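# Band a hair tie around a charger and its cable

## Task

Slip the hair tie around the charger together with the cable coiled on it, centred and well away from both ends. Every coil of cable that began on the charger must still be on it with no loose loop hanging off, and the tie must press each coil against the charger's two wide faces. At the end the charger must rest on the desk, flat on one of its wide faces.

## Robot and tools

Robot: two Doosan M1013 arms, left_arm and right_arm, each with a Robotiq 140 two-finger gripper. The fingers of left_arm can fold at a hinge. They grip firmly only in the outer quarter of each pad; nearer the palm they curl round a part and may hold it loosely or too hard. Pressed tip-first onto a surface they fold easily, unless fully closed. right_arm's fingers are rigid. Bases in the scene frame: left_arm at (+0.021, +0.681, 0) m, right_arm at (-0.096, -0.692, 0) m, both nearly unrotated about z.

Frames: the scene frame has its origin at table-top height, midway between the nominal bases. +z is up, +x points out over the table, and left_arm is on +y. Image sides do not match arm names. In a gripper's own frame the fingers point along +z and close along y. end_effector_position is the point between the closed pads. Fingertips reach about 33 mm past it when the gap is 40 mm or less, and only 9 mm when fully open.

execute_actions(actions, cameras): actions is a list of actions. Each action is up to 15 rows, one per 1/30 s step; a short action repeats its last row. Every row has 18 numbers in [-1, 1]: left dx, dy, dz, rx, ry, rz, position, force_limit, speed, then the same nine for the right. Both arms are always included. dx..rz are offsets from that arm's Hand target at the start of the action, along scene axes. 1.0 stands for 0.6 m or 180 degrees, and rx, ry, rz form one rotation vector about the Hand target point. All rows of one action count from that same start. A new action starts from the updated Hand target, so a repeated offset adds up. Sending six zeros re-commands the current Hand target. Each step is clipped to 70 mm and 16 degrees from the measured gripper pose.

Gripper numbers are absolute settings, not offsets. position: +1 is fully open (140 mm), about -0.8 makes the pads touch, and -1 closes until blocked. force_limit runs from about 14 N at -1 to 58 N at +1 for a slow close. speed runs from about 30 mm/s at -1 to 250 mm/s at +1, and a faster close grips harder. Both start at +1. Resend your last three numbers to leave a gripper unchanged, because 0 is a real command. To tighten a grip, raise force_limit and nudge position from -1 to -0.98.

move(target, speed, blend, stop_force, zero, blocking, cameras): this runs straight-line paths. target is one 18-number row or a list of up to 15 rows, in the same layout and scale. Every row is an offset from the Hand targets at the start of the move, not from the previous row. speed is in m/s, from 0.002 to 2 (default 0.25); turns are limited to twice that in rad/s. blend is a corner radius in m (0 means stop at each target). stop_force is in N, from 10 to 80, and ends an arm's path when it is pushed back that much. Use it only slowly, not while the gripper turns, and not when backing off a contact. zero (default true) re-zeroes the force reading first. blocking=false returns after about 0.5 s while the move continues, and cannot be combined with stop_force. Give every row in a list the same finger numbers. Paths do not avoid obstacles. Steer round an arm's own base rather than close past it. The result adds a move: line such as done, off_target, moving, held or fault, plus limits (paced = clipped, held = steps withheld).

Other tools: wait(seconds 0-10) lets the scene run. stop brakes a running move. zoom_image(camera, region [x0, y0, x1, y1] in pixels, at most 504 by 504) enlarges part of the newest image. Cameras are cam_head_left, cam_head_right, cam_high, cam_left_wrist and cam_right_wrist, all 672x504. clear_fault(arm) clears a reported torque or force fault. read_manual returns the licence texts. finished_scene(scene) ends the current scene, given its number, and cannot be undone. An empty actions list returns images and full status.

Result lines: end_effector_position (m), end_effector_quat_wxyz and velocities are in the scene frame. Hand target is the commanded pose that the next offsets count from. The gripper may rest short of it; send the missing distance as an offset. Tool commands shows the current gripper settings. object_status codes: 0 moving, 1 blocked while opening, 2 blocked while closing (a grip), 3 reached the set position or pads met. position_measured is in counts: 3 fully open, 139 about 60 mm, 230 pads together. Joint velocities may read within noise. Joint torques, External joint torques and Flange force (gripper x y z axes, with offset error and including held weight) hint at contact. Wrist depth gives 7x7 cells of distance ahead of each wrist camera, row by row from the top left; - means no value.

Avoid: targets beyond a firm contact, since the arms are stiff. Contact torque at the joint limits (waist and shoulder 319, elbow 150, wrist joints 42.3 N m) or 144 N of outside force causes a fault stop that needs clear_fault. Do not let the arms press or collide with each other, or close a gripper on the other arm's fingers. Do not let parts drop, slam, or leave the table. Avoid twisting stiff things and holding loads far out, which also heats motors; watch for a MOTOR HOT line.

Each tool is called after "Emit:" in YAML: its name, and indented under it one key for each argument.

## Session

Emit:
execute_actions:
  actions: []

Scene clock: 0.00 s.
left_arm: end_effector_position=(+0.5310, +0.5123, +0.1612) position_measured=3 object_status=3 end_effector_quat_wxyz=(+0.613, -0.197, -0.642, +0.416) | right_arm: end_effector_position=(+0.6360, -0.5104, +0.1858) position_measured=3 object_status=3 end_effector_quat_wxyz=(-0.201, +0.669, -0.426, +0.574)
Joint positions: left_arm=[-0.111 0.859 1.585 -0.578 2.287 -1.036] | right_arm=[0.414 0.309 2.264 -2.222 0.909 -1.127]
Joint velocities: within noise
Joint torques (N m): no reading
External joint torques (N m): no reading
Flange force (N): no reading
Wrist depth (mm): cam_left_wrist=[2923 3454 - - 3000 489 439 / - 4559 5560 - 3353 735 412 / - 4559 4000 5066 - 603 331 / 1009 129 5845 4222 - 384 137 / - 128 1151 - - 312 108 / - 1281 1341 570 369 274 224 / 854 - 891 411 306 239 193] | cam_right_wrist=[- - - - 3101 472 344 / - - - 3578 2423 409 318 / - - 2236 2613 - 345 288 / - 141 2398 2501 373 336 130 / - 130 2474 - 372 300 107 / - 3276 2528 - 327 - 227 / - 3186 - 345 303 254 214]
Hand target: left_arm +0.5310, +0.5123, +0.1612; +0.613, -0.197, -0.642, +0.416 | right_arm +0.6360, -0.5104, +0.1858; -0.201, +0.669, -0.426, +0.574
Tool commands: left_gripper/position=+1.0 left_gripper/force_limit=+1.0 left_gripper/speed=+1.0 right_gripper/position=+1.0 right_gripper/force_limit=+1.0 right_gripper/speed=+1.0

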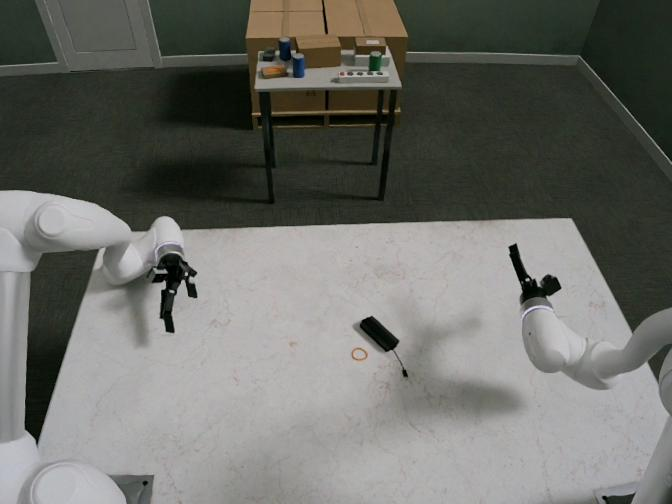

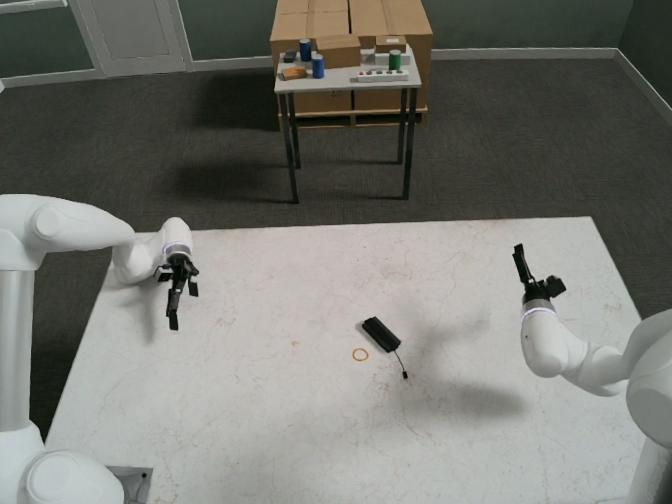

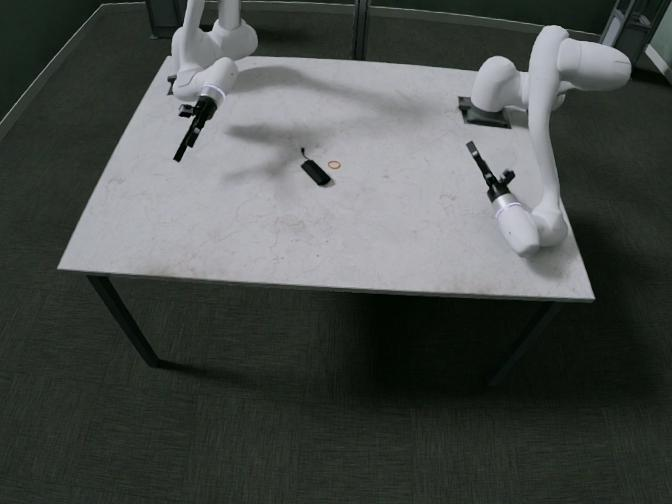

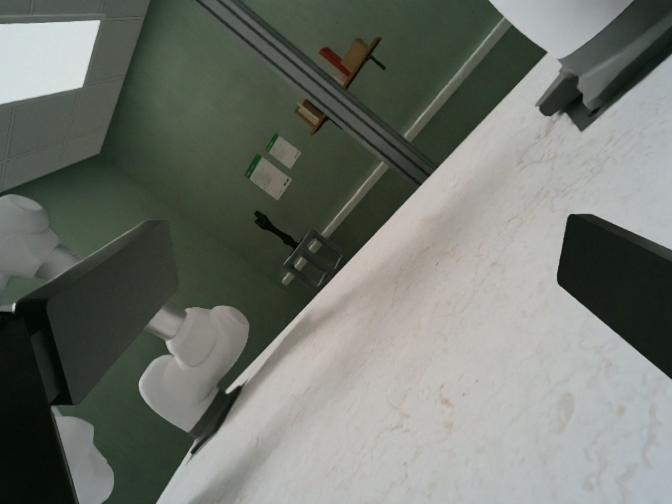

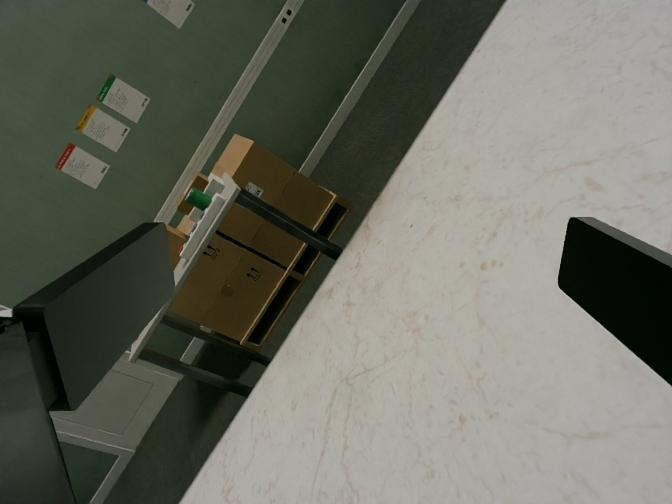

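Emit:
zoom_image:
  camera: "cam_head_right"
  region: [330, 300, 430, 390]

Emit:
zoom_image:
  camera: "cam_high"
  region: [280, 130, 360, 200]

Scaled by 5.040 from the camera's 672x504 image, which has a finer 960x720 frame.

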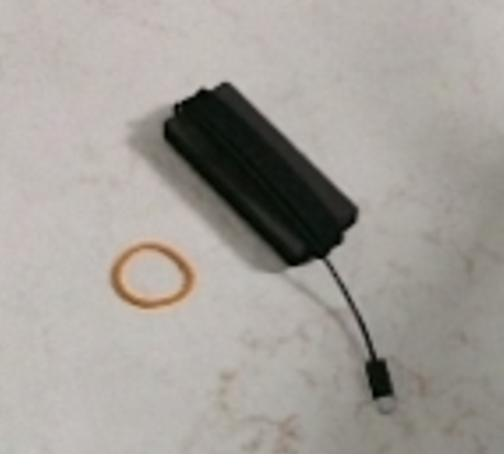

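Scaled by 6.300 from the camera's 672x504 image, which has a finer 960x720 frame.

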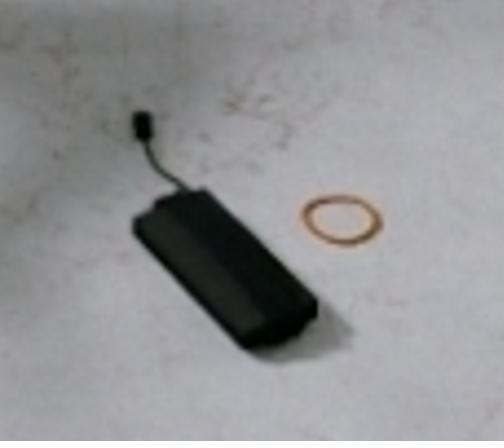

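Emit:
move:
  target: [0,0,0,0,0,0,1,1,1,-0.327,0.75,0.25,-0.283,0.372,0.470,1,1,1]
  speed: 0.4
  cameras: ["cam_right_wrist"]

Scene clock: 40.00 s.
left_arm: end_effector_position=(+0.5310, +0.5123, +0.1612) position_measured=3 object_status=3 end_effector_quat_wxyz=(+0.613, -0.197, -0.642, +0.416) | right_arm: end_effector_position=(+0.4398, -0.0604, +0.3358) position_measured=3 object_status=3 end_effector_quat_wxyz=(+0.000, +0.951, +0.309, +0.000)
Joint positions: left_arm=[-0.111 0.859 1.585 -0.578 2.287 -1.036] | right_arm=[0.764 0.451 1.195 -0.001 1.495 -4.514]
Joint torques (N m): left_arm=[1.31 -107.41 -23.44 1.92 2.76 0.33] | right_arm=[2.65 -86.38 -44.38 4.13 -0.43 -0.05]
External joint torques (N m): left_arm=[-1.72 5.69 0.6 -0.31 -0.23 -0.37] | right_arm=[-2.64 0.45 3.03 0.1 0.38 0.05]
Flange force (N): left_arm=[-7.5 2.2 -3.8] | right_arm=[-5.9 4.7 4.3]
Wrist depth (mm): cam_left_wrist=[- - - 3507 2620 492 438 / - - 3677 1425 - 663 406 / 987 5699 4071 - 750 504 343 / 1000 129 4145 5302 592 418 137 / - 120 1288 - 467 326 112 / - 1232 1295 542 369 273 224 / - - 651 477 306 240 194] | cam_right_wrist=[- 426 415 - 410 - - / - - 436 - - 436 426 / - 461 - - - 461 451 / - 131 530 - - - 123 / - 140 481 - - 530 108 / - 570 - - - - - / - - - 598 595 607 -]
Hand target: left_arm +0.5310, +0.5123, +0.1612; +0.613, -0.197, -0.642, +0.416 | right_arm +0.4398, -0.0604, +0.3358; +0.000, +0.951, +0.309, +0.000
Off the commanded pose: left_arm 0.000 m, 0 deg | right_arm 0.000 m, 0 deg.
move: done; limits=paced
camera_calibration:
cam_right_wrist: T_world_to_cam=[[0.570664, -0.821159, -0.00643653, -0.286733], [-0.771457, -0.538777, 0.338487, 0.194279], [-0.28142, -0.188197, -0.940949, 0.571314], [0, 0, 0, 1]] pos_world=[0.474285, -0.0232612, 0.469971]
Images, in order (width x height): cam_right_wrist 672x504.

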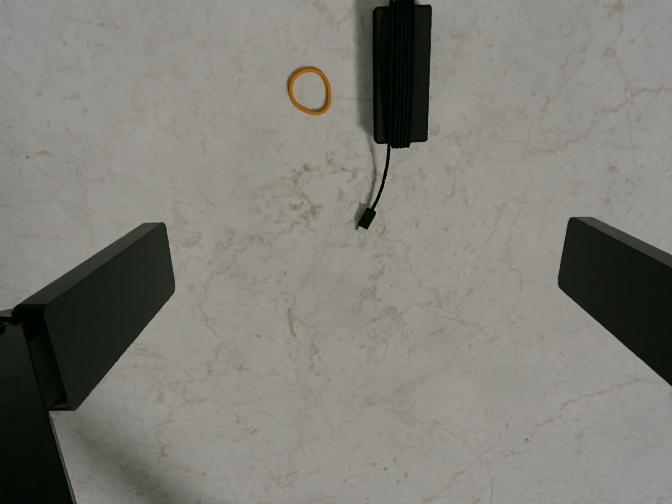

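Emit:
move:
  target: [0,0,0,0,0,0,1,1,1,0.1,0.03,-0.2,0,0,0,1,1,1]
  cameras: ["cam_right_wrist"]

Emit:
zoom_image:
  camera: "cam_right_wrist"
  region: [180, 0, 520, 300]

Scene clock: 44.90 s.
left_arm: end_effector_position=(+0.5310, +0.5123, +0.1612) position_measured=3 object_status=3 end_effector_quat_wxyz=(+0.613, -0.197, -0.642, +0.416) | right_arm: end_effector_position=(+0.4998, -0.0424, +0.2159) position_measured=3 object_status=3 end_effector_quat_wxyz=(+0.000, +0.951, +0.309, +0.000)
Joint positions: left_arm=[-0.111 0.859 1.585 -0.578 2.287 -1.036] | right_arm=[0.728 0.573 1.224 -0.001 1.345 -4.55]
Joint torques (N m): left_arm=[1.41 -107.68 -23.39 1.88 2.75 0.36] | right_arm=[3.37 -97.44 -43.94 4.08 -0.4 -0.1]
External joint torques (N m): left_arm=[-1.63 6.06 0.59 -0.26 -0.22 -0.4] | right_arm=[-3.35 1.22 3.44 0.07 0.35 0.1]
Flange force (N): left_arm=[-7.8 2.5 -4.3] | right_arm=[-6.1 5.0 4.1]
Wrist depth (mm): cam_left_wrist=[2651 5066 4222 - - 504 440 / - - - - 4071 721 458 / 970 - 5560 3403 - 507 342 / 927 129 5181 4749 - 421 137 / - 128 1187 - 461 328 112 / - 1140 1213 511 369 273 224 / - 3081 685 400 306 240 194] | cam_right_wrist=[313 308 - 312 313 308 308 / 328 323 326 326 311 - 325 / 346 - - 330 - - 342 / - 131 - - 370 146 124 / - 122 385 400 384 - 107 / - - 420 418 - - - / - 446 - - 460 - 446]
Hand target: left_arm +0.5310, +0.5123, +0.1612; +0.613, -0.197, -0.642, +0.416 | right_arm +0.4998, -0.0424, +0.2158; +0.000, +0.951, +0.309, +0.000
Off the commanded pose: left_arm 0.000 m, 0 deg | right_arm 0.000 m, 0 deg.
move: done
camera_calibration:
cam_right_wrist: T_world_to_cam=[[0.570703, -0.821132, -0.00630624, -0.307031], [-0.771453, -0.538775, 0.338498, 0.290877], [-0.281349, -0.188317, -0.940946, 0.478634], [0, 0, 0, 1]] pos_world=[0.534285, -0.00526122, 0.349971]
Images, in order (width x height): cam_right_wrist 672x504.

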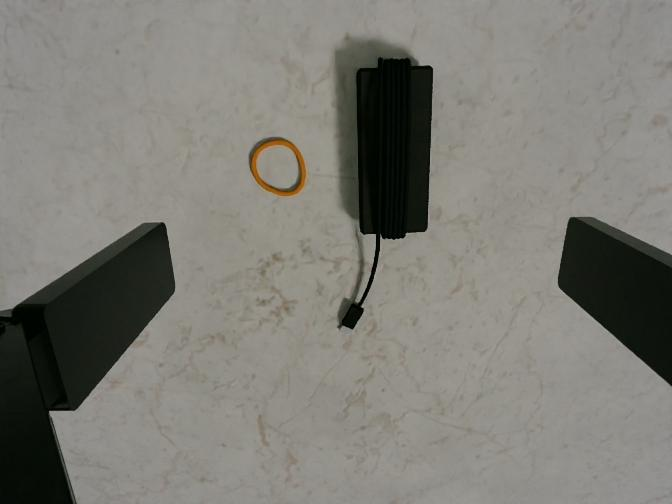

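Scaled by 1.482 from the camera's 672x504 image, which has a finer 960x720 frame.

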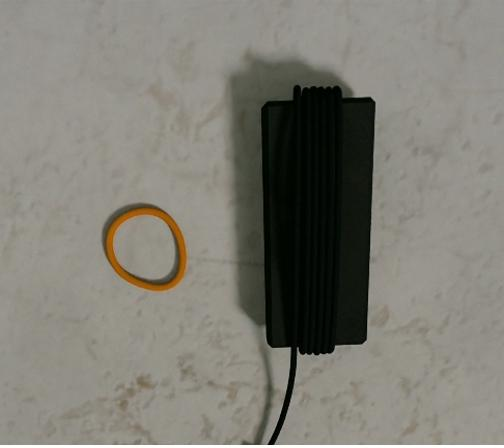

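Emit:
move:
  target: [0,0,0,0,0,0,1,1,1,-0.06,0.077,-0.227,0,0,0,-1,-1,0]
  cameras: ["cam_right_wrist"]

Scene clock: 62.20 s.
left_arm: end_effector_position=(+0.5310, +0.5123, +0.1612) position_measured=3 object_status=3 end_effector_quat_wxyz=(+0.613, -0.197, -0.642, +0.416) | right_arm: end_effector_position=(+0.4638, +0.0038, +0.0796) position_measured=233 object_status=3 end_effector_quat_wxyz=(+0.000, +0.951, +0.309, +0.000)
Joint positions: left_arm=[-0.111 0.859 1.585 -0.578 2.287 -1.036] | right_arm=[0.793 0.664 1.327 -0.001 1.15 -4.484]
Joint torques (N m): left_arm=[1.41 -107.38 -23.5 1.89 2.75 0.34] | right_arm=[2.68 -100.91 -40.76 3.81 -0.3 -0.06]
External joint torques (N m): left_arm=[-1.43 5.65 0.68 -0.26 -0.22 -0.38] | right_arm=[-2.66 0.34 3.05 0.05 0.25 0.06]
Flange force (N): left_arm=[-7.1 2.4 -3.8] | right_arm=[-6.4 4.8 2.2]
Wrist depth (mm): cam_left_wrist=[2714 - - 3166 3166 497 438 / - - 3931 - 3454 547 403 / 501 - - - - 462 368 / 457 129 - 3081 524 390 137 / - 128 1373 891 438 333 112 / - 1288 1213 497 370 272 223 / - 458 - 433 295 240 193] | cam_right_wrist=[190 190 190 189 189 187 187 / 200 200 200 200 200 180 - / 212 212 211 211 211 203 208 / 225 224 224 125 219 188 224 / 240 236 82 93 - 91 - / - - 74 68 - - - / - - - - - - -]
Hand target: left_arm +0.5310, +0.5123, +0.1612; +0.613, -0.197, -0.642, +0.416 | right_arm +0.4638, +0.0038, +0.0796; +0.000, +0.951, +0.309, +0.000
Off the commanded pose: left_arm 0.000 m, 0 deg | right_arm 0.000 m, 0 deg.
move: done
camera_calibration:
cam_right_wrist: T_world_to_cam=[[0.570664, -0.821159, -0.00643688, -0.24936], [-0.771447, -0.53877, 0.33852, 0.334091], [-0.281447, -0.188215, -0.940937, 0.349091], [0, 0, 0, 1]] pos_world=[0.498285, 0.0409388, 0.213771]
Images, in order (width x height): cam_right_wrist 672x504.

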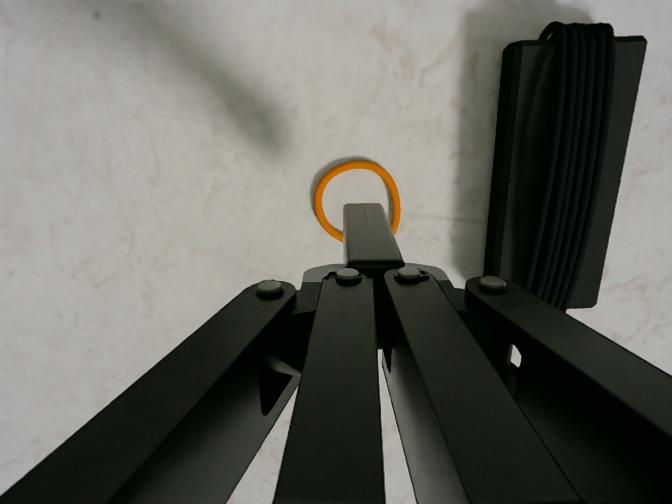

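Emit:
move:
  target: [0,0,0,0,0,0,1,1,1,0.003,0.004,-0.05,0,0,0,-1,-1,0]
  speed: 0.1
  cameras: ["cam_right_wrist"]

Emit:
zoom_image:
  camera: "cam_right_wrist"
  region: [280, 130, 450, 260]

Scene clock: 71.50 s.
left_arm: end_effector_position=(+0.5310, +0.5123, +0.1612) position_measured=3 object_status=3 end_effector_quat_wxyz=(+0.613, -0.197, -0.642, +0.416) | right_arm: end_effector_position=(+0.4656, +0.0062, +0.0497) position_measured=233 object_status=3 end_effector_quat_wxyz=(+0.000, +0.951, +0.309, +0.000)
Joint positions: left_arm=[-0.111 0.859 1.585 -0.578 2.287 -1.036] | right_arm=[0.794 0.69 1.341 -0.001 1.11 -4.484]
Joint torques (N m): left_arm=[1.38 -107.54 -23.51 1.9 2.72 0.35] | right_arm=[2.53 -103.9 -40.31 3.75 0.04 -0.06]
External joint torques (N m): left_arm=[-0.66 5.74 0.7 -0.24 -0.17 -0.39] | right_arm=[-2.55 1.82 3.1 0.05 -0.1 0.06]
Flange force (N): left_arm=[-6.4 3.0 -4.3] | right_arm=[-4.8 4.2 3.6]
Wrist depth (mm): cam_left_wrist=[- 4222 - - 3737 496 440 / 3166 4470 - 4749 3081 610 396 / 826 5699 4470 - - - 343 / 455 129 - 3931 523 425 137 / - 128 1295 768 469 326 113 / - 1253 1295 566 349 273 223 / 461 470 657 438 306 239 190] | cam_right_wrist=[163 163 163 163 163 - 140 / - 172 172 172 - 172 142 / 182 182 182 180 182 180 147 / 194 193 199 114 188 189 157 / 207 204 82 93 - 91 169 / - - 74 68 - - - / - - - - - - -]
Hand target: left_arm +0.5310, +0.5123, +0.1612; +0.613, -0.197, -0.642, +0.416 | right_arm +0.4656, +0.0062, +0.0496; +0.000, +0.951, +0.309, +0.000
Off the commanded pose: left_arm 0.000 m, 0 deg | right_arm 0.000 m, 0 deg.
move: done
camera_calibration:
cam_right_wrist: T_world_to_cam=[[0.570664, -0.821159, -0.00643688, -0.248609], [-0.771447, -0.53877, 0.33852, 0.346929], [-0.281447, -0.188215, -0.940937, 0.321821], [0, 0, 0, 1]] pos_world=[0.500085, 0.0433388, 0.183771]
Images, in order (width x height): cam_right_wrist 672x504.

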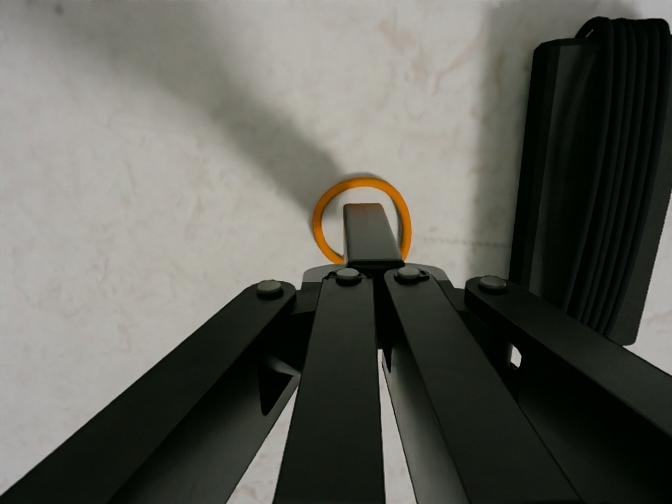

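Scaled by 2.965 from the camera's 672x504 image, which has a finer 960x720 frame.

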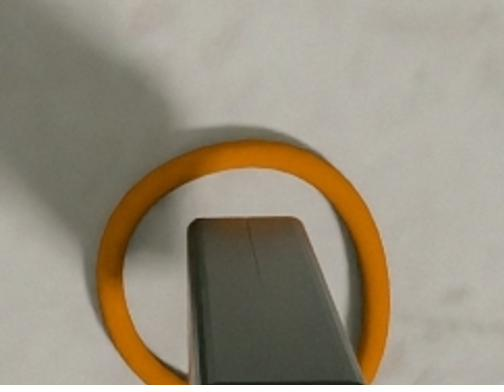

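Emit:
move:
  target: [0,0,0,0,0,0,1,1,1,-0.001,0.0014,-0.032,0,0,0,-1,-1,0]
  speed: 0.01
  stop_force: 10
  cameras: ["cam_right_wrist"]

Emit:
zoom_image:
  camera: "cam_right_wrist"
  region: [280, 130, 450, 260]

Scene clock: 78.07 s.
left_arm: end_effector_position=(+0.5310, +0.5123, +0.1612) position_measured=3 object_status=3 end_effector_quat_wxyz=(+0.613, -0.197, -0.642, +0.416) | right_arm: end_effector_position=(+0.4651, +0.0070, +0.0325) position_measured=233 object_status=3 end_effector_quat_wxyz=(+0.000, +0.951, +0.309, +0.000)
Joint positions: left_arm=[-0.111 0.859 1.585 -0.578 2.287 -1.036] | right_arm=[0.795 0.703 1.352 -0.001 1.086 -4.483]
Joint torques (N m): left_arm=[1.41 -107.66 -23.54 1.86 2.76 0.34] | right_arm=[3.41 -83.79 -31.53 3.94 -2.33 -0.06]
External joint torques (N m): left_arm=[-1.37 5.55 0.63 -0.23 -0.21 -0.37] | right_arm=[-3.31 -19.3 -5.28 -0.17 2.28 0.06]
Flange force (N): left_arm=[-6.9 2.4 -3.8] | right_arm=[-10.3 6.6 -21.3]
Wrist depth (mm): cam_left_wrist=[- - 4749 - 2561 483 441 / - - 4000 4000 3737 526 416 / 1027 - 5845 4145 765 480 343 / 465 129 - 3619 582 - 137 / - 128 1303 699 466 326 113 / - 1232 1390 576 370 272 223 / 460 485 625 425 307 240 194] | cam_right_wrist=[148 148 148 148 148 148 125 / 156 156 157 156 156 154 127 / - 165 166 163 165 163 132 / 178 176 175 126 171 158 140 / 188 185 82 93 - 91 148 / - - 74 68 - - - / - - - - - - -]
Hand target: left_arm +0.5310, +0.5123, +0.1612; +0.613, -0.197, -0.642, +0.416 | right_arm +0.4651, +0.0070, +0.0325; +0.000, +0.951, +0.309, +0.000 (not the last commanded pose)
Off the commanded pose: left_arm 0.000 m, 0 deg | right_arm 0.002 m, 0 deg.
move: contact (right_arm)
camera_calibration:
cam_right_wrist: T_world_to_cam=[[0.570657, -0.821163, -0.00646022, -0.24777], [-0.771493, -0.538802, 0.338364, 0.352813], [-0.281333, -0.188106, -0.940993, 0.305688], [0, 0, 0, 1]] pos_world=[0.499585, 0.0441387, 0.166671]
Images, in order (width x height): cam_right_wrist 672x504.

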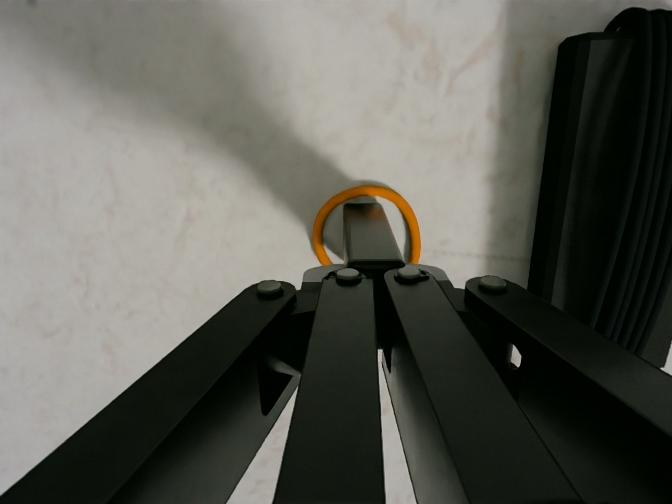

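Scaled by 2.965 from the camera's 672x504 image, which has a finer 960x720 frame.

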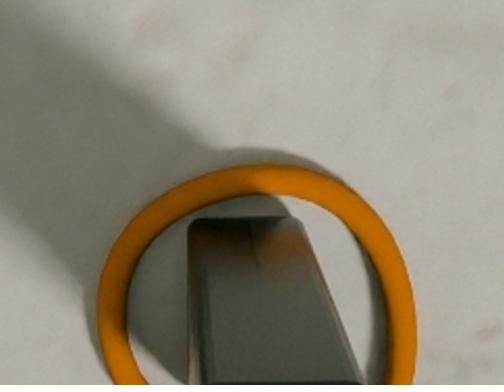

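Emit:
move:
  target:
    - [0,0,0,0,0,0,1,1,1,0,0,0.002,0,0,0,-1,-1,0]
    - [0,0,0,0,0,0,1,1,1,0,0,0.002,0,0,0,-0.3,1,-1]
  speed: 0.03
  cameras: ["cam_right_wrist"]

Scene clock: 84.00 s.
left_arm: end_effector_position=(+0.5310, +0.5123, +0.1612) position_measured=3 object_status=3 end_effector_quat_wxyz=(+0.613, -0.197, -0.642, +0.416) | right_arm: end_effector_position=(+0.4651, +0.0070, +0.0338) position_measured=167 object_status=0 end_effector_quat_wxyz=(+0.000, +0.951, +0.309, +0.000)
Joint positions: left_arm=[-0.111 0.859 1.585 -0.578 2.287 -1.036] | right_arm=[0.795 0.702 1.351 -0.001 1.088 -4.483]
Joint torques (N m): left_arm=[1.23 -107.7 -23.39 1.87 2.73 0.36] | right_arm=[2.34 -87.86 -30.65 3.78 -0.3 -0.12]
External joint torques (N m): left_arm=[-1.34 5.9 0.54 -0.24 -0.19 -0.4] | right_arm=[-2.34 -14.68 -5.94 -0.04 0.25 0.12]
Flange force (N): left_arm=[-7.3 2.5 -4.4] | right_arm=[-4.7 3.9 -15.4]
Wrist depth (mm): cam_left_wrist=[2961 - - - 3562 493 438 / - 3931 4071 - 5699 519 414 / 1032 3403 5181 3507 854 497 342 / 474 129 - 4749 597 418 137 / - 128 1219 864 463 326 113 / - 1274 1267 518 359 273 223 / - 485 750 440 306 240 194] | cam_right_wrist=[149 149 146 149 149 149 132 / 159 158 159 157 157 156 125 / 167 166 168 164 166 165 - / 178 176 175 174 161 172 140 / - 83 - 188 184 85 84 / - - - 201 202 - 70 / - - - 217 217 - -]
Hand target: left_arm +0.5310, +0.5123, +0.1612; +0.613, -0.197, -0.642, +0.416 | right_arm +0.4651, +0.0070, +0.0337; +0.000, +0.951, +0.309, +0.000
Off the commanded pose: left_arm 0.000 m, 0 deg | right_arm 0.000 m, 0 deg.
move: done
camera_calibration:
cam_right_wrist: T_world_to_cam=[[0.570653, -0.821165, -0.00654591, -0.247745], [-0.771494, -0.538832, 0.338314, 0.352384], [-0.281339, -0.18801, -0.941011, 0.306913], [0, 0, 0, 1]] pos_world=[0.499585, 0.0441386, 0.16797]
Images, in order (width x height): cam_right_wrist 672x504.

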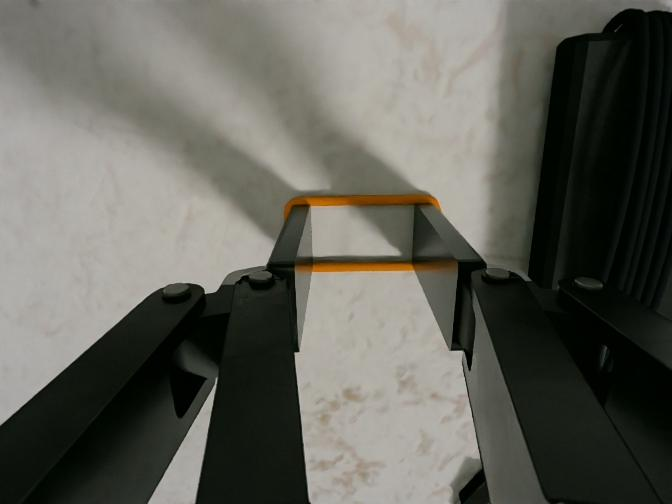

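Emit:
move:
  target: [0,0,0,0,0,0,1,1,1,0,0,0.1,0,0,0,-0.3,1,-1]
  speed: 0.08
  cameras: ["cam_right_wrist"]

Emit:
zoom_image:
  camera: "cam_right_wrist"
  region: [230, 150, 530, 350]

Scene clock: 87.67 s.
left_arm: end_effector_position=(+0.5310, +0.5123, +0.1612) position_measured=3 object_status=3 end_effector_quat_wxyz=(+0.613, -0.197, -0.642, +0.416) | right_arm: end_effector_position=(+0.4651, +0.0070, +0.0936) position_measured=167 object_status=3 end_effector_quat_wxyz=(+0.000, +0.951, +0.309, +0.000)
Joint positions: left_arm=[-0.111 0.859 1.585 -0.578 2.287 -1.036] | right_arm=[0.795 0.66 1.308 -0.001 1.174 -4.483]
Joint torques (N m): left_arm=[1.41 -107.61 -23.42 1.88 2.76 0.36] | right_arm=[2.55 -101.75 -40.89 3.72 -0.21 -0.11]
External joint torques (N m): left_arm=[-2.16 6.03 0.6 -0.27 -0.24 -0.4] | right_arm=[-2.56 1.37 2.85 0.17 0.16 0.11]
Flange force (N): left_arm=[-8.2 2.1 -4.0] | right_arm=[-4.5 4.1 3.0]
Wrist depth (mm): cam_left_wrist=[2886 - - - 3403 504 439 / 5845 4470 - 4000 3040 757 419 / 482 - 5699 - - 444 344 / 459 129 - 4222 580 394 137 / - 128 1260 710 449 323 112 / - 1288 1349 509 376 269 223 / - 465 704 403 306 240 194] | cam_right_wrist=[201 202 202 201 202 198 199 / 213 213 213 215 212 185 209 / 226 225 226 221 225 195 225 / 240 240 234 236 138 201 239 / 252 83 - 250 138 85 84 / - - - 273 - - 70 / - - - 298 - - -]
Hand target: left_arm +0.5310, +0.5123, +0.1612; +0.613, -0.197, -0.642, +0.416 | right_arm +0.4651, +0.0070, +0.0937; +0.000, +0.951, +0.309, +0.000
Off the commanded pose: left_arm 0.000 m, 0 deg | right_arm 0.000 m, 0 deg.
move: done
camera_calibration:
cam_right_wrist: T_world_to_cam=[[0.570641, -0.821174, -0.00651378, -0.247354], [-0.771472, -0.538787, 0.338437, 0.332111], [-0.281425, -0.188101, -0.940967, 0.363223], [0, 0, 0, 1]] pos_world=[0.499585, 0.0441388, 0.227771]
Images, in order (width x height): cam_right_wrist 672x504.

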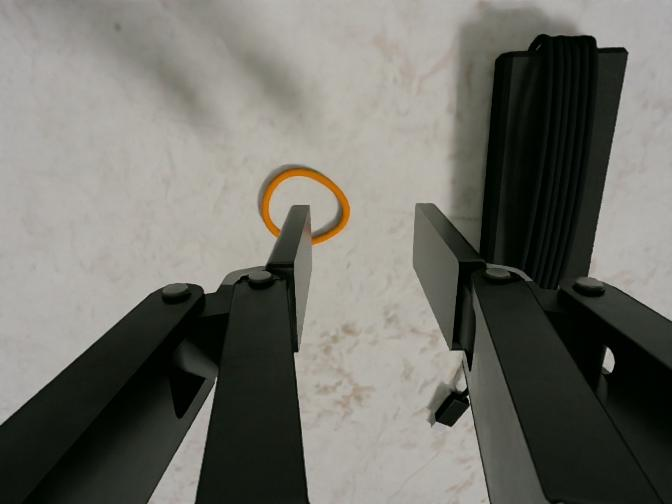

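Scaled by 1.680 from the camera's 672x504 image, which has a finer 960x720 frame.

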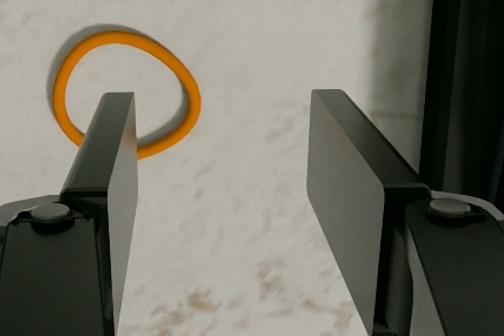

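Emit:
move:
  target:
    - [0,0,0,0,0,0,1,1,1,-0.0347,0.0315,0,0,0,0,-1,-1,0]
    - [0,0,0,0,0,0,1,1,1,-0.0347,0.0315,-0.085,0,0,0,-1,-1,0]
  speed: 0.1
  cameras: ["cam_right_wrist"]

Emit:
zoom_image:
  camera: "cam_right_wrist"
  region: [280, 130, 450, 260]

Scene clock: 101.57 s.
left_arm: end_effector_position=(+0.5310, +0.5123, +0.1612) position_measured=3 object_status=3 end_effector_quat_wxyz=(+0.613, -0.197, -0.642, +0.416) | right_arm: end_effector_position=(+0.4443, +0.0259, +0.0428) position_measured=233 object_status=3 end_effector_quat_wxyz=(+0.000, +0.951, +0.309, +0.000)
Joint positions: left_arm=[-0.111 0.859 1.585 -0.578 2.287 -1.036] | right_arm=[0.826 0.699 1.339 -0.001 1.103 -4.452]
Joint torques (N m): left_arm=[1.38 -107.53 -23.41 1.87 2.74 0.34] | right_arm=[2.86 -102.49 -39.93 3.7 -0.44 -0.11]
External joint torques (N m): left_arm=[-1.05 6.01 0.65 -0.23 -0.2 -0.38] | right_arm=[-2.91 -0.41 2.77 0.09 0.38 0.11]
Flange force (N): left_arm=[-7.1 2.9 -4.4] | right_arm=[-6.4 5.2 1.0]
Wrist depth (mm): cam_left_wrist=[- - - - - 499 438 / - - - - - 687 396 / 877 3403 - - - 493 341 / 458 138 - 4071 539 401 137 / - 129 1390 844 444 327 113 / - 1325 1260 603 369 273 223 / - 475 671 418 305 240 194] | cam_right_wrist=[157 157 157 155 157 158 156 / 168 167 166 167 167 163 161 / 173 172 175 173 175 174 148 / 189 190 186 126 181 185 - / 199 196 82 93 - 91 166 / - - 74 68 - - - / - - - - - - -]
Hand target: left_arm +0.5310, +0.5123, +0.1612; +0.613, -0.197, -0.642, +0.416 | right_arm +0.4443, +0.0259, +0.0427; +0.000, +0.951, +0.309, +0.000
Off the commanded pose: left_arm 0.000 m, 0 deg | right_arm 0.000 m, 0 deg.
move: done
camera_calibration:
cam_right_wrist: T_world_to_cam=[[0.570657, -0.821163, -0.00646022, -0.220314], [-0.771493, -0.538802, 0.338364, 0.343464], [-0.281333, -0.188106, -0.940993, 0.313084], [0, 0, 0, 1]] pos_world=[0.478785, 0.0630387, 0.176971]
Images, in order (width x height): cam_right_wrist 672x504.

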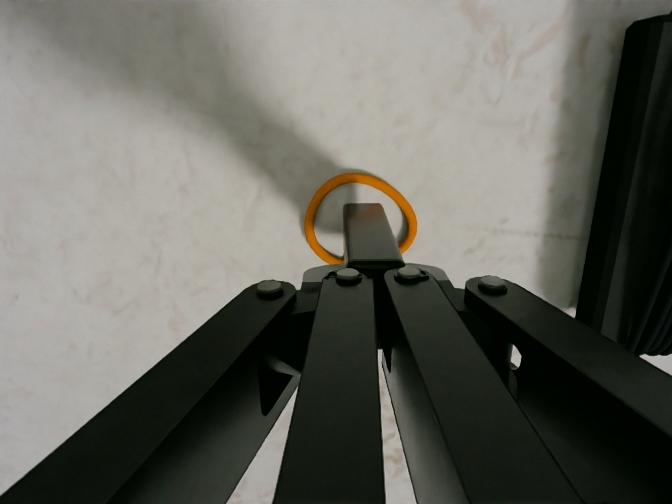

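Scaled by 2.965 from the camera's 672x504 image, which has a finer 960x720 frame.

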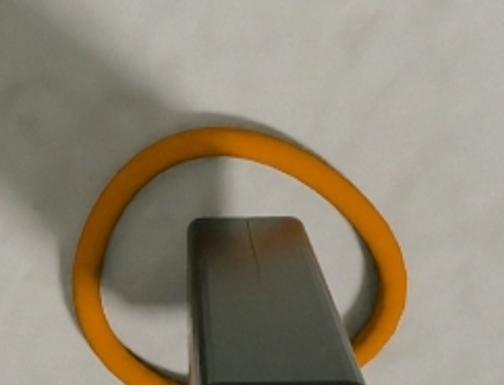

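Emit:
move:
  target: [0,0,0,0,0,0,1,1,1,0.0035,0.0025,-0.022,0,0,0,-1,-1,0]
  speed: 0.01
  stop_force: 12

Emit:
move:
  target: [0,0,0,0,0,0,1,1,1,0,0,0,0,0,0,-0.4,1,-1]
  speed: 0.03
  cameras: ["cam_right_wrist"]

Emit:
zoom_image:
  camera: "cam_right_wrist"
  region: [260, 150, 480, 310]

Emit:
move:
  target: [0,0,0,0,0,0,1,1,1,0,0,0.02,0,0,0,-0.4,1,-1]
  speed: 0.02
  cameras: ["cam_right_wrist"]

Emit:
zoom_image:
  camera: "cam_right_wrist"
  region: [260, 150, 480, 310]

Scene clock: 108.03 s.
left_arm: end_effector_position=(+0.5310, +0.5123, +0.1612) position_measured=3 object_status=3 end_effector_quat_wxyz=(+0.613, -0.197, -0.642, +0.416) | right_arm: end_effector_position=(+0.4460, +0.0271, +0.0324) position_measured=233 object_status=3 end_effector_quat_wxyz=(+0.000, +0.951, +0.309, +0.000)
Joint positions: left_arm=[-0.111 0.859 1.585 -0.578 2.287 -1.036] | right_arm=[0.825 0.709 1.341 -0.001 1.091 -4.452]
Joint torques (N m): left_arm=[1.2 -107.61 -23.48 1.88 2.73 0.34] | right_arm=[1.2 -79.12 -31.22 3.26 -3.77 -0.16]
External joint torques (N m): left_arm=[-1.21 5.92 0.67 -0.25 -0.2 -0.37] | right_arm=[-1.14 -24.55 -5.58 0.5 3.73 0.16]
Flange force (N): left_arm=[-7.2 2.8 -4.2] | right_arm=[-15.7 6.0 -27.5]
Wrist depth (mm): cam_left_wrist=[- 3040 3677 2961 2923 509 440 / - 6161 3677 2478 - 549 411 / 1051 5560 5302 4301 - 535 331 / 457 138 - 3454 632 414 137 / - 128 1452 1112 454 326 113 / - 1325 1146 - 361 272 223 / 447 471 704 462 307 240 194] | cam_right_wrist=[148 148 148 148 148 147 147 / 157 - 156 156 156 156 155 / 166 165 165 163 163 165 165 / 176 176 178 126 168 175 - / 188 185 82 93 - 91 - / - - 74 68 - - - / - - - - - - -]
Hand target: left_arm +0.5310, +0.5123, +0.1612; +0.613, -0.197, -0.642, +0.416 | right_arm +0.4460, +0.0271, +0.0324; +0.000, +0.951, +0.309, +0.000 (not the last commanded pose)
Off the commanded pose: left_arm 0.000 m, 0 deg | right_arm 0.003 m, 0 deg.
move: contact (right_arm)

Scene clock: 109.43 s.
left_arm: end_effector_position=(+0.5310, +0.5123, +0.1612) position_measured=3 object_status=3 end_effector_quat_wxyz=(+0.613, -0.197, -0.642, +0.416) | right_arm: end_effector_position=(+0.4459, +0.0271, +0.0324) position_measured=179 object_status=0 end_effector_quat_wxyz=(+0.000, +0.951, +0.309, +0.000)
Joint positions: left_arm=[-0.111 0.859 1.585 -0.578 2.287 -1.036] | right_arm=[0.825 0.71 1.341 -0.001 1.091 -4.452]
Joint torques (N m): left_arm=[1.51 -107.44 -23.47 1.88 2.72 0.37] | right_arm=[2.82 -100.9 -38.03 3.64 -0.31 -0.12]
External joint torques (N m): left_arm=[-1.69 5.9 0.69 -0.25 -0.19 -0.41] | right_arm=[-2.87 -2.21 1.34 0.11 0.26 0.12]
Flange force (N): left_arm=[-7.6 2.4 -3.9] | right_arm=[-5.5 4.9 -1.2]
Wrist depth (mm): cam_left_wrist=[2961 - - 2961 2814 491 438 / 4000 4470 - - 3353 712 406 / 3040 3677 4145 - 841 551 343 / 465 138 - 3403 745 386 137 / - 128 1274 898 472 325 112 / - 1253 1281 594 366 279 - / 445 475 750 432 322 237 194] | cam_right_wrist=[148 147 148 147 147 147 147 / 156 157 157 156 155 155 155 / 167 165 165 164 166 164 162 / 176 175 173 174 140 170 154 / - 78 93 184 181 91 79 / - - - 200 200 - 70 / - - - 213 - - -]
Hand target: left_arm +0.5310, +0.5123, +0.1612; +0.613, -0.197, -0.642, +0.416 | right_arm +0.4460, +0.0271, +0.0324; +0.000, +0.951, +0.309, +0.000
Off the commanded pose: left_arm 0.000 m, 0 deg | right_arm 0.000 m, 0 deg.
move: done
camera_calibration:
cam_right_wrist: T_world_to_cam=[[0.570617, -0.82119, -0.00659085, -0.220267], [-0.771487, -0.538797, 0.338386, 0.348891], [-0.28143, -0.188004, -0.940984, 0.303918], [0, 0, 0, 1]] pos_world=[0.480385, 0.0642388, 0.166471]
Images, in order (width x height): cam_right_wrist 672x504.

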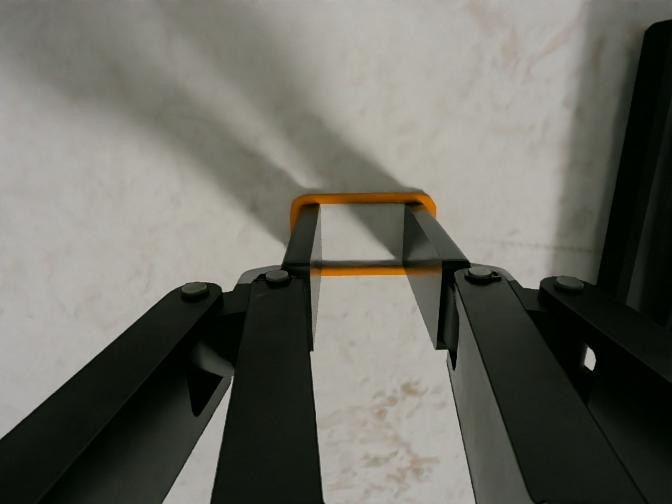

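Scaled by 2.291 from the camera's 672x504 image, which has a finer 960x720 frame.

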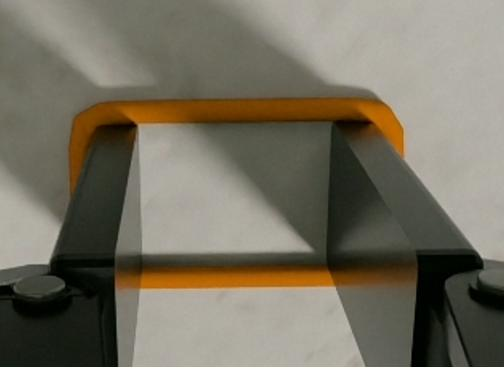

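Scene clock: 110.30 s.
left_arm: end_effector_position=(+0.5310, +0.5123, +0.1612) position_measured=3 object_status=3 end_effector_quat_wxyz=(+0.613, -0.197, -0.642, +0.416) | right_arm: end_effector_position=(+0.4460, +0.0271, +0.0444) position_measured=179 object_status=3 end_effector_quat_wxyz=(+0.000, +0.951, +0.309, +0.000)
Joint positions: left_arm=[-0.111 0.859 1.585 -0.578 2.287 -1.036] | right_arm=[0.825 0.7 1.333 -0.001 1.108 -4.452]
Joint torques (N m): left_arm=[1.21 -107.69 -23.41 1.89 2.75 0.32] | right_arm=[2.12 -103.02 -39.81 3.77 -0.43 -0.08]
External joint torques (N m): left_arm=[-1.44 6.42 0.68 -0.27 -0.22 -0.36] | right_arm=[-2.12 -0.19 2.59 0.03 0.38 0.08]
Flange force (N): left_arm=[-7.9 3.0 -4.6] | right_arm=[-5.9 4.2 1.1]
Wrist depth (mm): cam_left_wrist=[2561 - - 3000 - 481 442 / 3257 - 4749 - - 610 408 / 934 - 3403 4145 838 505 306 / 456 138 - 3677 591 431 132 / - 128 1349 674 471 320 112 / - 1303 1341 544 372 273 223 / 449 472 602 439 307 240 194] | cam_right_wrist=[158 158 158 158 159 157 156 / 167 167 167 168 168 166 164 / 177 177 176 175 - 176 - / 188 188 185 185 140 182 - / - 78 93 196 - 91 79 / - - - 216 - - 70 / - - - 230 - - -]
Hand target: left_arm +0.5310, +0.5123, +0.1612; +0.613, -0.197, -0.642, +0.416 | right_arm +0.4460, +0.0271, +0.0444; +0.000, +0.951, +0.309, +0.000
Off the commanded pose: left_arm 0.000 m, 0 deg | right_arm 0.000 m, 0 deg.
move: done
camera_calibration:
cam_right_wrist: T_world_to_cam=[[0.570721, -0.821119, -0.00648865, -0.22026], [-0.771446, -0.53887, 0.338364, 0.344819], [-0.281334, -0.188106, -0.940993, 0.315172], [0, 0, 0, 1]] pos_world=[0.480385, 0.0642384, 0.178471]
Images, in order (width x height): cam_right_wrist 672x504.

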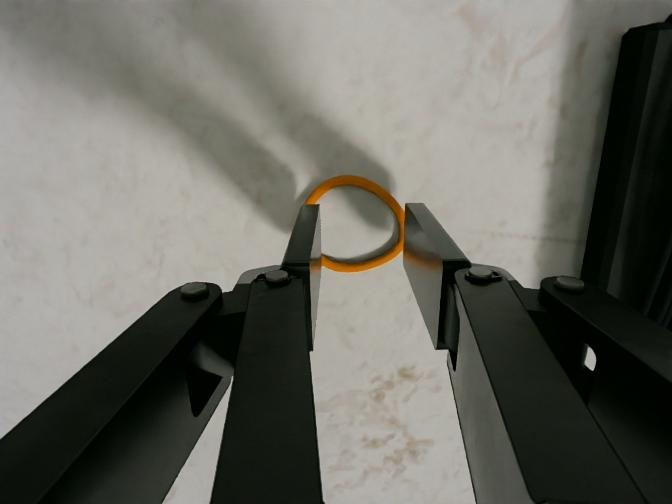

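Scaled by 2.291 from the camera's 672x504 image, which has a finer 960x720 frame.

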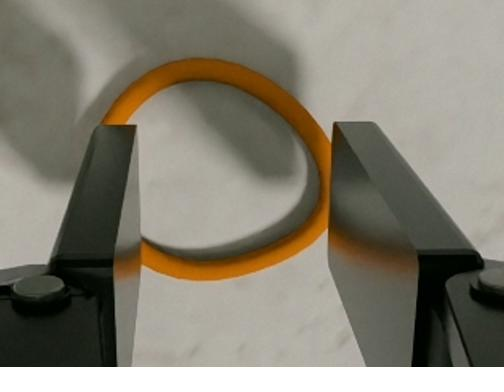

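Emit:
move:
  target: [0,0,0,0,0,0,1,1,1,-0.02,-0.05,0.3,0,0,0,-0.4,1,-1]
  speed: 0.15

Emit:
move:
  target: [-0.148,-0.7205,0.148,0.610,-0.117,0.497,-0.5,1,0,-0.15,-0.45,0.05,0,0,0,-0.8,1,0]
  speed: 0.3
  cameras: ["cam_left_wrist"]

Scene clock: 123.97 s.
left_arm: end_effector_position=(+0.5310, +0.5123, +0.1612) position_measured=3 object_status=3 end_effector_quat_wxyz=(+0.613, -0.197, -0.642, +0.416) | right_arm: end_effector_position=(+0.4340, -0.0029, +0.2243) position_measured=179 object_status=3 end_effector_quat_wxyz=(+0.000, +0.951, +0.309, +0.000)
Joint positions: left_arm=[-0.111 0.859 1.585 -0.578 2.287 -1.036] | right_arm=[0.814 0.549 1.246 -0.001 1.346 -4.464]
Joint torques (N m): left_arm=[1.25 -107.35 -23.52 1.88 2.73 0.33] | right_arm=[2.3 -93.88 -43.29 3.97 -0.26 -0.1]
External joint torques (N m): left_arm=[-1.23 5.79 0.75 -0.25 -0.19 -0.37] | right_arm=[-2.29 -0.15 2.7 0.18 0.2 0.1]
Flange force (N): left_arm=[-7.0 2.7 -3.9] | right_arm=[-6.3 4.5 2.9]
Wrist depth (mm): cam_left_wrist=[2561 4000 3737 4470 3507 491 440 / 4956 4222 - - 3081 560 396 / 1065 - 3562 - - 517 328 / 950 129 - 4652 768 381 137 / - 128 1357 823 441 348 112 / - 1399 1260 567 366 269 224 / - - 633 438 306 240 194] | cam_right_wrist=[- 318 302 310 318 314 316 / - 334 332 - 330 330 - / - 356 - - - 352 353 / - 369 - 379 140 370 367 / - 78 93 390 - 91 79 / - - - - - - 70 / - - - - - - -]
Hand target: left_arm +0.5310, +0.5123, +0.1612; +0.613, -0.197, -0.642, +0.416 | right_arm +0.4340, -0.0029, +0.2244; +0.000, +0.951, +0.309, +0.000
Off the commanded pose: left_arm 0.000 m, 0 deg | right_arm 0.000 m, 0 deg.
move: done

Scene clock: 128.67 s.
left_arm: end_effector_position=(+0.4422, +0.0800, +0.2500) position_measured=192 object_status=3 end_effector_quat_wxyz=(+0.001, +0.706, -0.708, +0.000) | right_arm: end_effector_position=(+0.3440, -0.2729, +0.2544) position_measured=229 object_status=3 end_effector_quat_wxyz=(+0.000, +0.951, +0.309, +0.000)
Joint positions: left_arm=[-0.989 0.324 1.533 -0.001 1.285 -4.145] | right_arm=[0.643 0.126 1.774 -0.001 1.241 -4.635]
Joint torques (N m): left_arm=[1.92 -78.56 -41.21 4.24 -0.02 0.28] | right_arm=[2.03 -51.69 -42.2 3.91 -0.3 -0.09]
External joint torques (N m): left_arm=[-2.05 5 0.73 -0.12 -0.03 -0.27] | right_arm=[-2.04 -0.17 3.03 0.1 0.25 0.09]
Flange force (N): left_arm=[6.8 -0.9 3.2] | right_arm=[-5.3 3.9 3.3]
Wrist depth (mm): cam_left_wrist=[346 344 344 342 345 342 342 / 364 364 365 361 362 360 - / 387 384 385 384 391 383 383 / 414 410 402 124 143 404 408 / 431 75 88 427 - 89 88 / - - - - - - 72 / - - - 502 - - 65] | cam_right_wrist=[- 346 340 344 344 344 347 / - 362 - 354 355 358 363 / 387 379 390 - - - - / 409 403 407 108 - 405 408 / - - 82 81 - 91 422 / - - 75 68 - - - / - - - - - - -]
Hand target: left_arm +0.4422, +0.0800, +0.2500; +0.001, +0.706, -0.708, +0.000 | right_arm +0.3440, -0.2729, +0.2544; +0.000, +0.951, +0.309, +0.000
Off the commanded pose: left_arm 0.000 m, 0 deg | right_arm 0.000 m, 0 deg.
move: done
camera_calibration:
cam_left_wrist: T_world_to_cam=[[-0.999737, 0.0211654, -0.0087975, 0.458256], [0.0168743, 0.939387, 0.342442, -0.168577], [0.0155122, 0.342204, -0.939498, 0.341862], [0, 0, 0, 1]] pos_world=[0.455677, 0.0316729, 0.382938]
Images, in order (width x height): cam_left_wrist 672x504.

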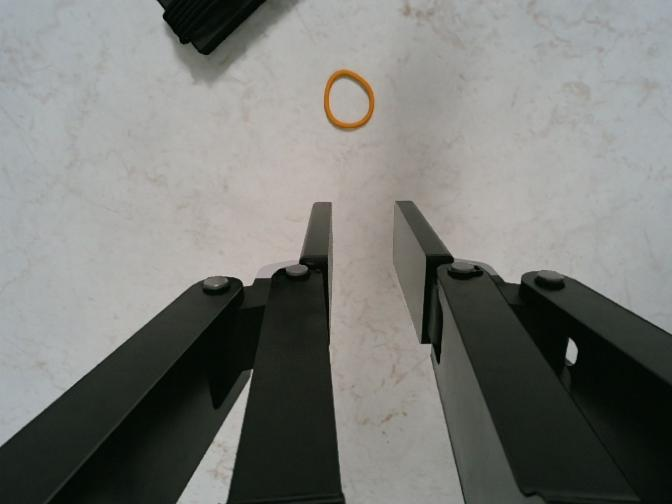

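Emit:
move:
  target: [-0.0228,-0.0857,-0.32,0,0,0,-0.5,1,0,0,0,0,0,0,0,-0.8,1,0]
  speed: 0.2
  cameras: ["cam_left_wrist"]

Scene clock: 135.27 s.
left_arm: end_effector_position=(+0.4285, +0.0285, +0.0581) position_measured=192 object_status=3 end_effector_quat_wxyz=(+0.001, +0.706, -0.708, +0.000) | right_arm: end_effector_position=(+0.3440, -0.2729, +0.2544) position_measured=229 object_status=3 end_effector_quat_wxyz=(+0.000, +0.951, +0.309, +0.000)
Joint positions: left_arm=[-1.04 0.505 1.642 -0.002 0.995 -4.195] | right_arm=[0.643 0.126 1.774 -0.001 1.241 -4.635]
Joint torques (N m): left_arm=[1.49 -91.83 -36.37 3.77 0.1 0.34] | right_arm=[2.62 -52.12 -42.04 3.95 -0.32 -0.05]
External joint torques (N m): left_arm=[-1.29 6 0.96 -0.16 -0.15 -0.35] | right_arm=[-2.69 0.53 2.86 0.06 0.26 0.05]
Flange force (N): left_arm=[6.0 -1.3 6.2] | right_arm=[-3.9 4.9 3.5]
Wrist depth (mm): cam_left_wrist=[152 150 171 170 171 170 170 / 159 181 180 180 180 180 179 / 191 191 191 189 190 190 190 / 203 203 201 199 143 199 202 / 215 80 87 214 - 89 211 / - - - 232 - - 72 / - - - 251 - - 65] | cam_right_wrist=[345 343 344 336 337 - 342 / 363 365 360 - 378 361 - / 395 387 379 377 376 378 379 / 407 - - 108 123 - 407 / 419 - 82 81 - - 430 / - - 75 68 - - - / - - - - - - -]
Hand target: left_arm +0.4285, +0.0285, +0.0580; +0.001, +0.706, -0.708, +0.000 | right_arm +0.3440, -0.2729, +0.2544; +0.000, +0.951, +0.309, +0.000
Off the commanded pose: left_arm 0.000 m, 0 deg | right_arm 0.000 m, 0 deg.
move: done
camera_calibration:
cam_left_wrist: T_world_to_cam=[[-0.999739, 0.021131, -0.00870366, 0.443944], [0.0168741, 0.939388, 0.342441, -0.0542519], [0.0154122, 0.342204, -0.939499, 0.179453], [0, 0, 0, 1]] pos_world=[0.441977, -0.019827, 0.191038]
Images, in order (width x height): cam_left_wrist 672x504.

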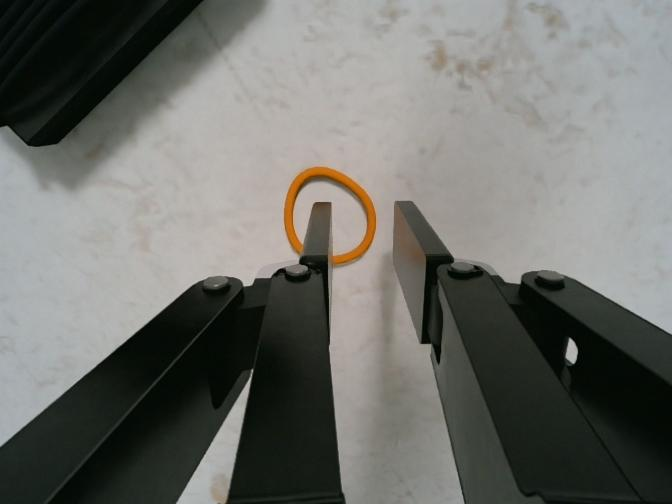

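Emit:
move:
  target: [-0.1,0,0,0,0,0,-1,-1,0,0,0,0,0,0,0,-0.8,1,0]

Emit:
move:
  target: [0,0,-0.048,0,0,0,-1,-1,0,0,0,0,0,0,0,-0.8,1,0]
  speed: 0.01
  stop_force: 10

Scene clock: 142.00 s.
left_arm: end_effector_position=(+0.3686, +0.0285, +0.0580) position_measured=233 object_status=3 end_effector_quat_wxyz=(+0.001, +0.706, -0.708, +0.000) | right_arm: end_effector_position=(+0.3440, -0.2729, +0.2544) position_measured=229 object_status=3 end_effector_quat_wxyz=(+0.000, +0.951, +0.309, +0.000)
Joint positions: left_arm=[-1.111 0.465 1.707 -0.001 0.97 -4.266] | right_arm=[0.643 0.126 1.774 -0.001 1.241 -4.635]
Joint torques (N m): left_arm=[1.11 -86.7 -35.75 3.67 0.12 0.33] | right_arm=[3.05 -51.67 -42.37 3.99 -0.4 -0.07]
External joint torques (N m): left_arm=[-0.97 5.06 0.87 -0.11 -0.17 -0.33] | right_arm=[-3.04 -0.58 3.05 0.03 0.34 0.07]
Flange force (N): left_arm=[5.0 -0.7 5.5] | right_arm=[-5.8 5.7 3.0]
Wrist depth (mm): cam_left_wrist=[171 171 171 170 170 170 170 / 181 180 180 180 179 180 179 / 192 191 191 190 190 190 190 / 204 204 200 116 199 202 202 / 218 211 - 84 73 - 212 / - - - - - - - / - - - - - - -] | cam_right_wrist=[- 347 348 349 349 348 348 / - - 361 355 362 367 361 / - - 378 - - - - / - 412 400 109 - 410 402 / 433 423 82 81 - 91 - / - - 75 68 - - - / - - - - - - -]
Hand target: left_arm +0.3685, +0.0285, +0.0580; +0.001, +0.706, -0.708, +0.000 | right_arm +0.3440, -0.2729, +0.2544; +0.000, +0.951, +0.309, +0.000
Off the commanded pose: left_arm 0.000 m, 0 deg | right_arm 0.000 m, 0 deg.
move: done

Scene clock: 145.10 s.
left_arm: end_effector_position=(+0.3685, +0.0285, +0.0331) position_measured=233 object_status=3 end_effector_quat_wxyz=(+0.001, +0.706, -0.708, +0.000) | right_arm: end_effector_position=(+0.3440, -0.2729, +0.2544) position_measured=229 object_status=3 end_effector_quat_wxyz=(+0.000, +0.951, +0.309, +0.000)
Joint positions: left_arm=[-1.111 0.488 1.724 -0.001 0.93 -4.266] | right_arm=[0.643 0.126 1.774 -0.001 1.241 -4.635]
Joint torques (N m): left_arm=[0.37 -69.51 -27.55 3.41 -2.22 0.37] | right_arm=[2.53 -52.46 -42.21 3.94 -0.36 -0.1]
External joint torques (N m): left_arm=[0.06 -13.36 -6.31 0.05 2.17 -0.37] | right_arm=[-2.54 0.77 3.15 0.06 0.3 0.1]
Flange force (N): left_arm=[-1.6 1.4 -20.4] | right_arm=[-4.0 4.6 3.9]
Wrist depth (mm): cam_left_wrist=[148 149 148 148 148 148 148 / 159 155 157 157 156 156 156 / 167 166 166 164 166 165 165 / 179 177 175 122 174 174 175 / 189 186 - 84 73 - 185 / - - - - - - - / - - - - - - -] | cam_right_wrist=[343 - - - - - 341 / 362 362 - - - 372 369 / 396 387 388 378 - 378 388 / 406 - 400 108 124 412 403 / - - 82 81 - - 428 / - - 75 68 - - - / - - - - - - -]
Hand target: left_arm +0.3685, +0.0285, +0.0331; +0.001, +0.706, -0.708, +0.000 (not the last commanded pose) | right_arm +0.3440, -0.2729, +0.2544; +0.000, +0.951, +0.309, +0.000
Off the commanded pose: left_arm 0.004 m, 0 deg | right_arm 0.000 m, 0 deg.
move: contact (left_arm)


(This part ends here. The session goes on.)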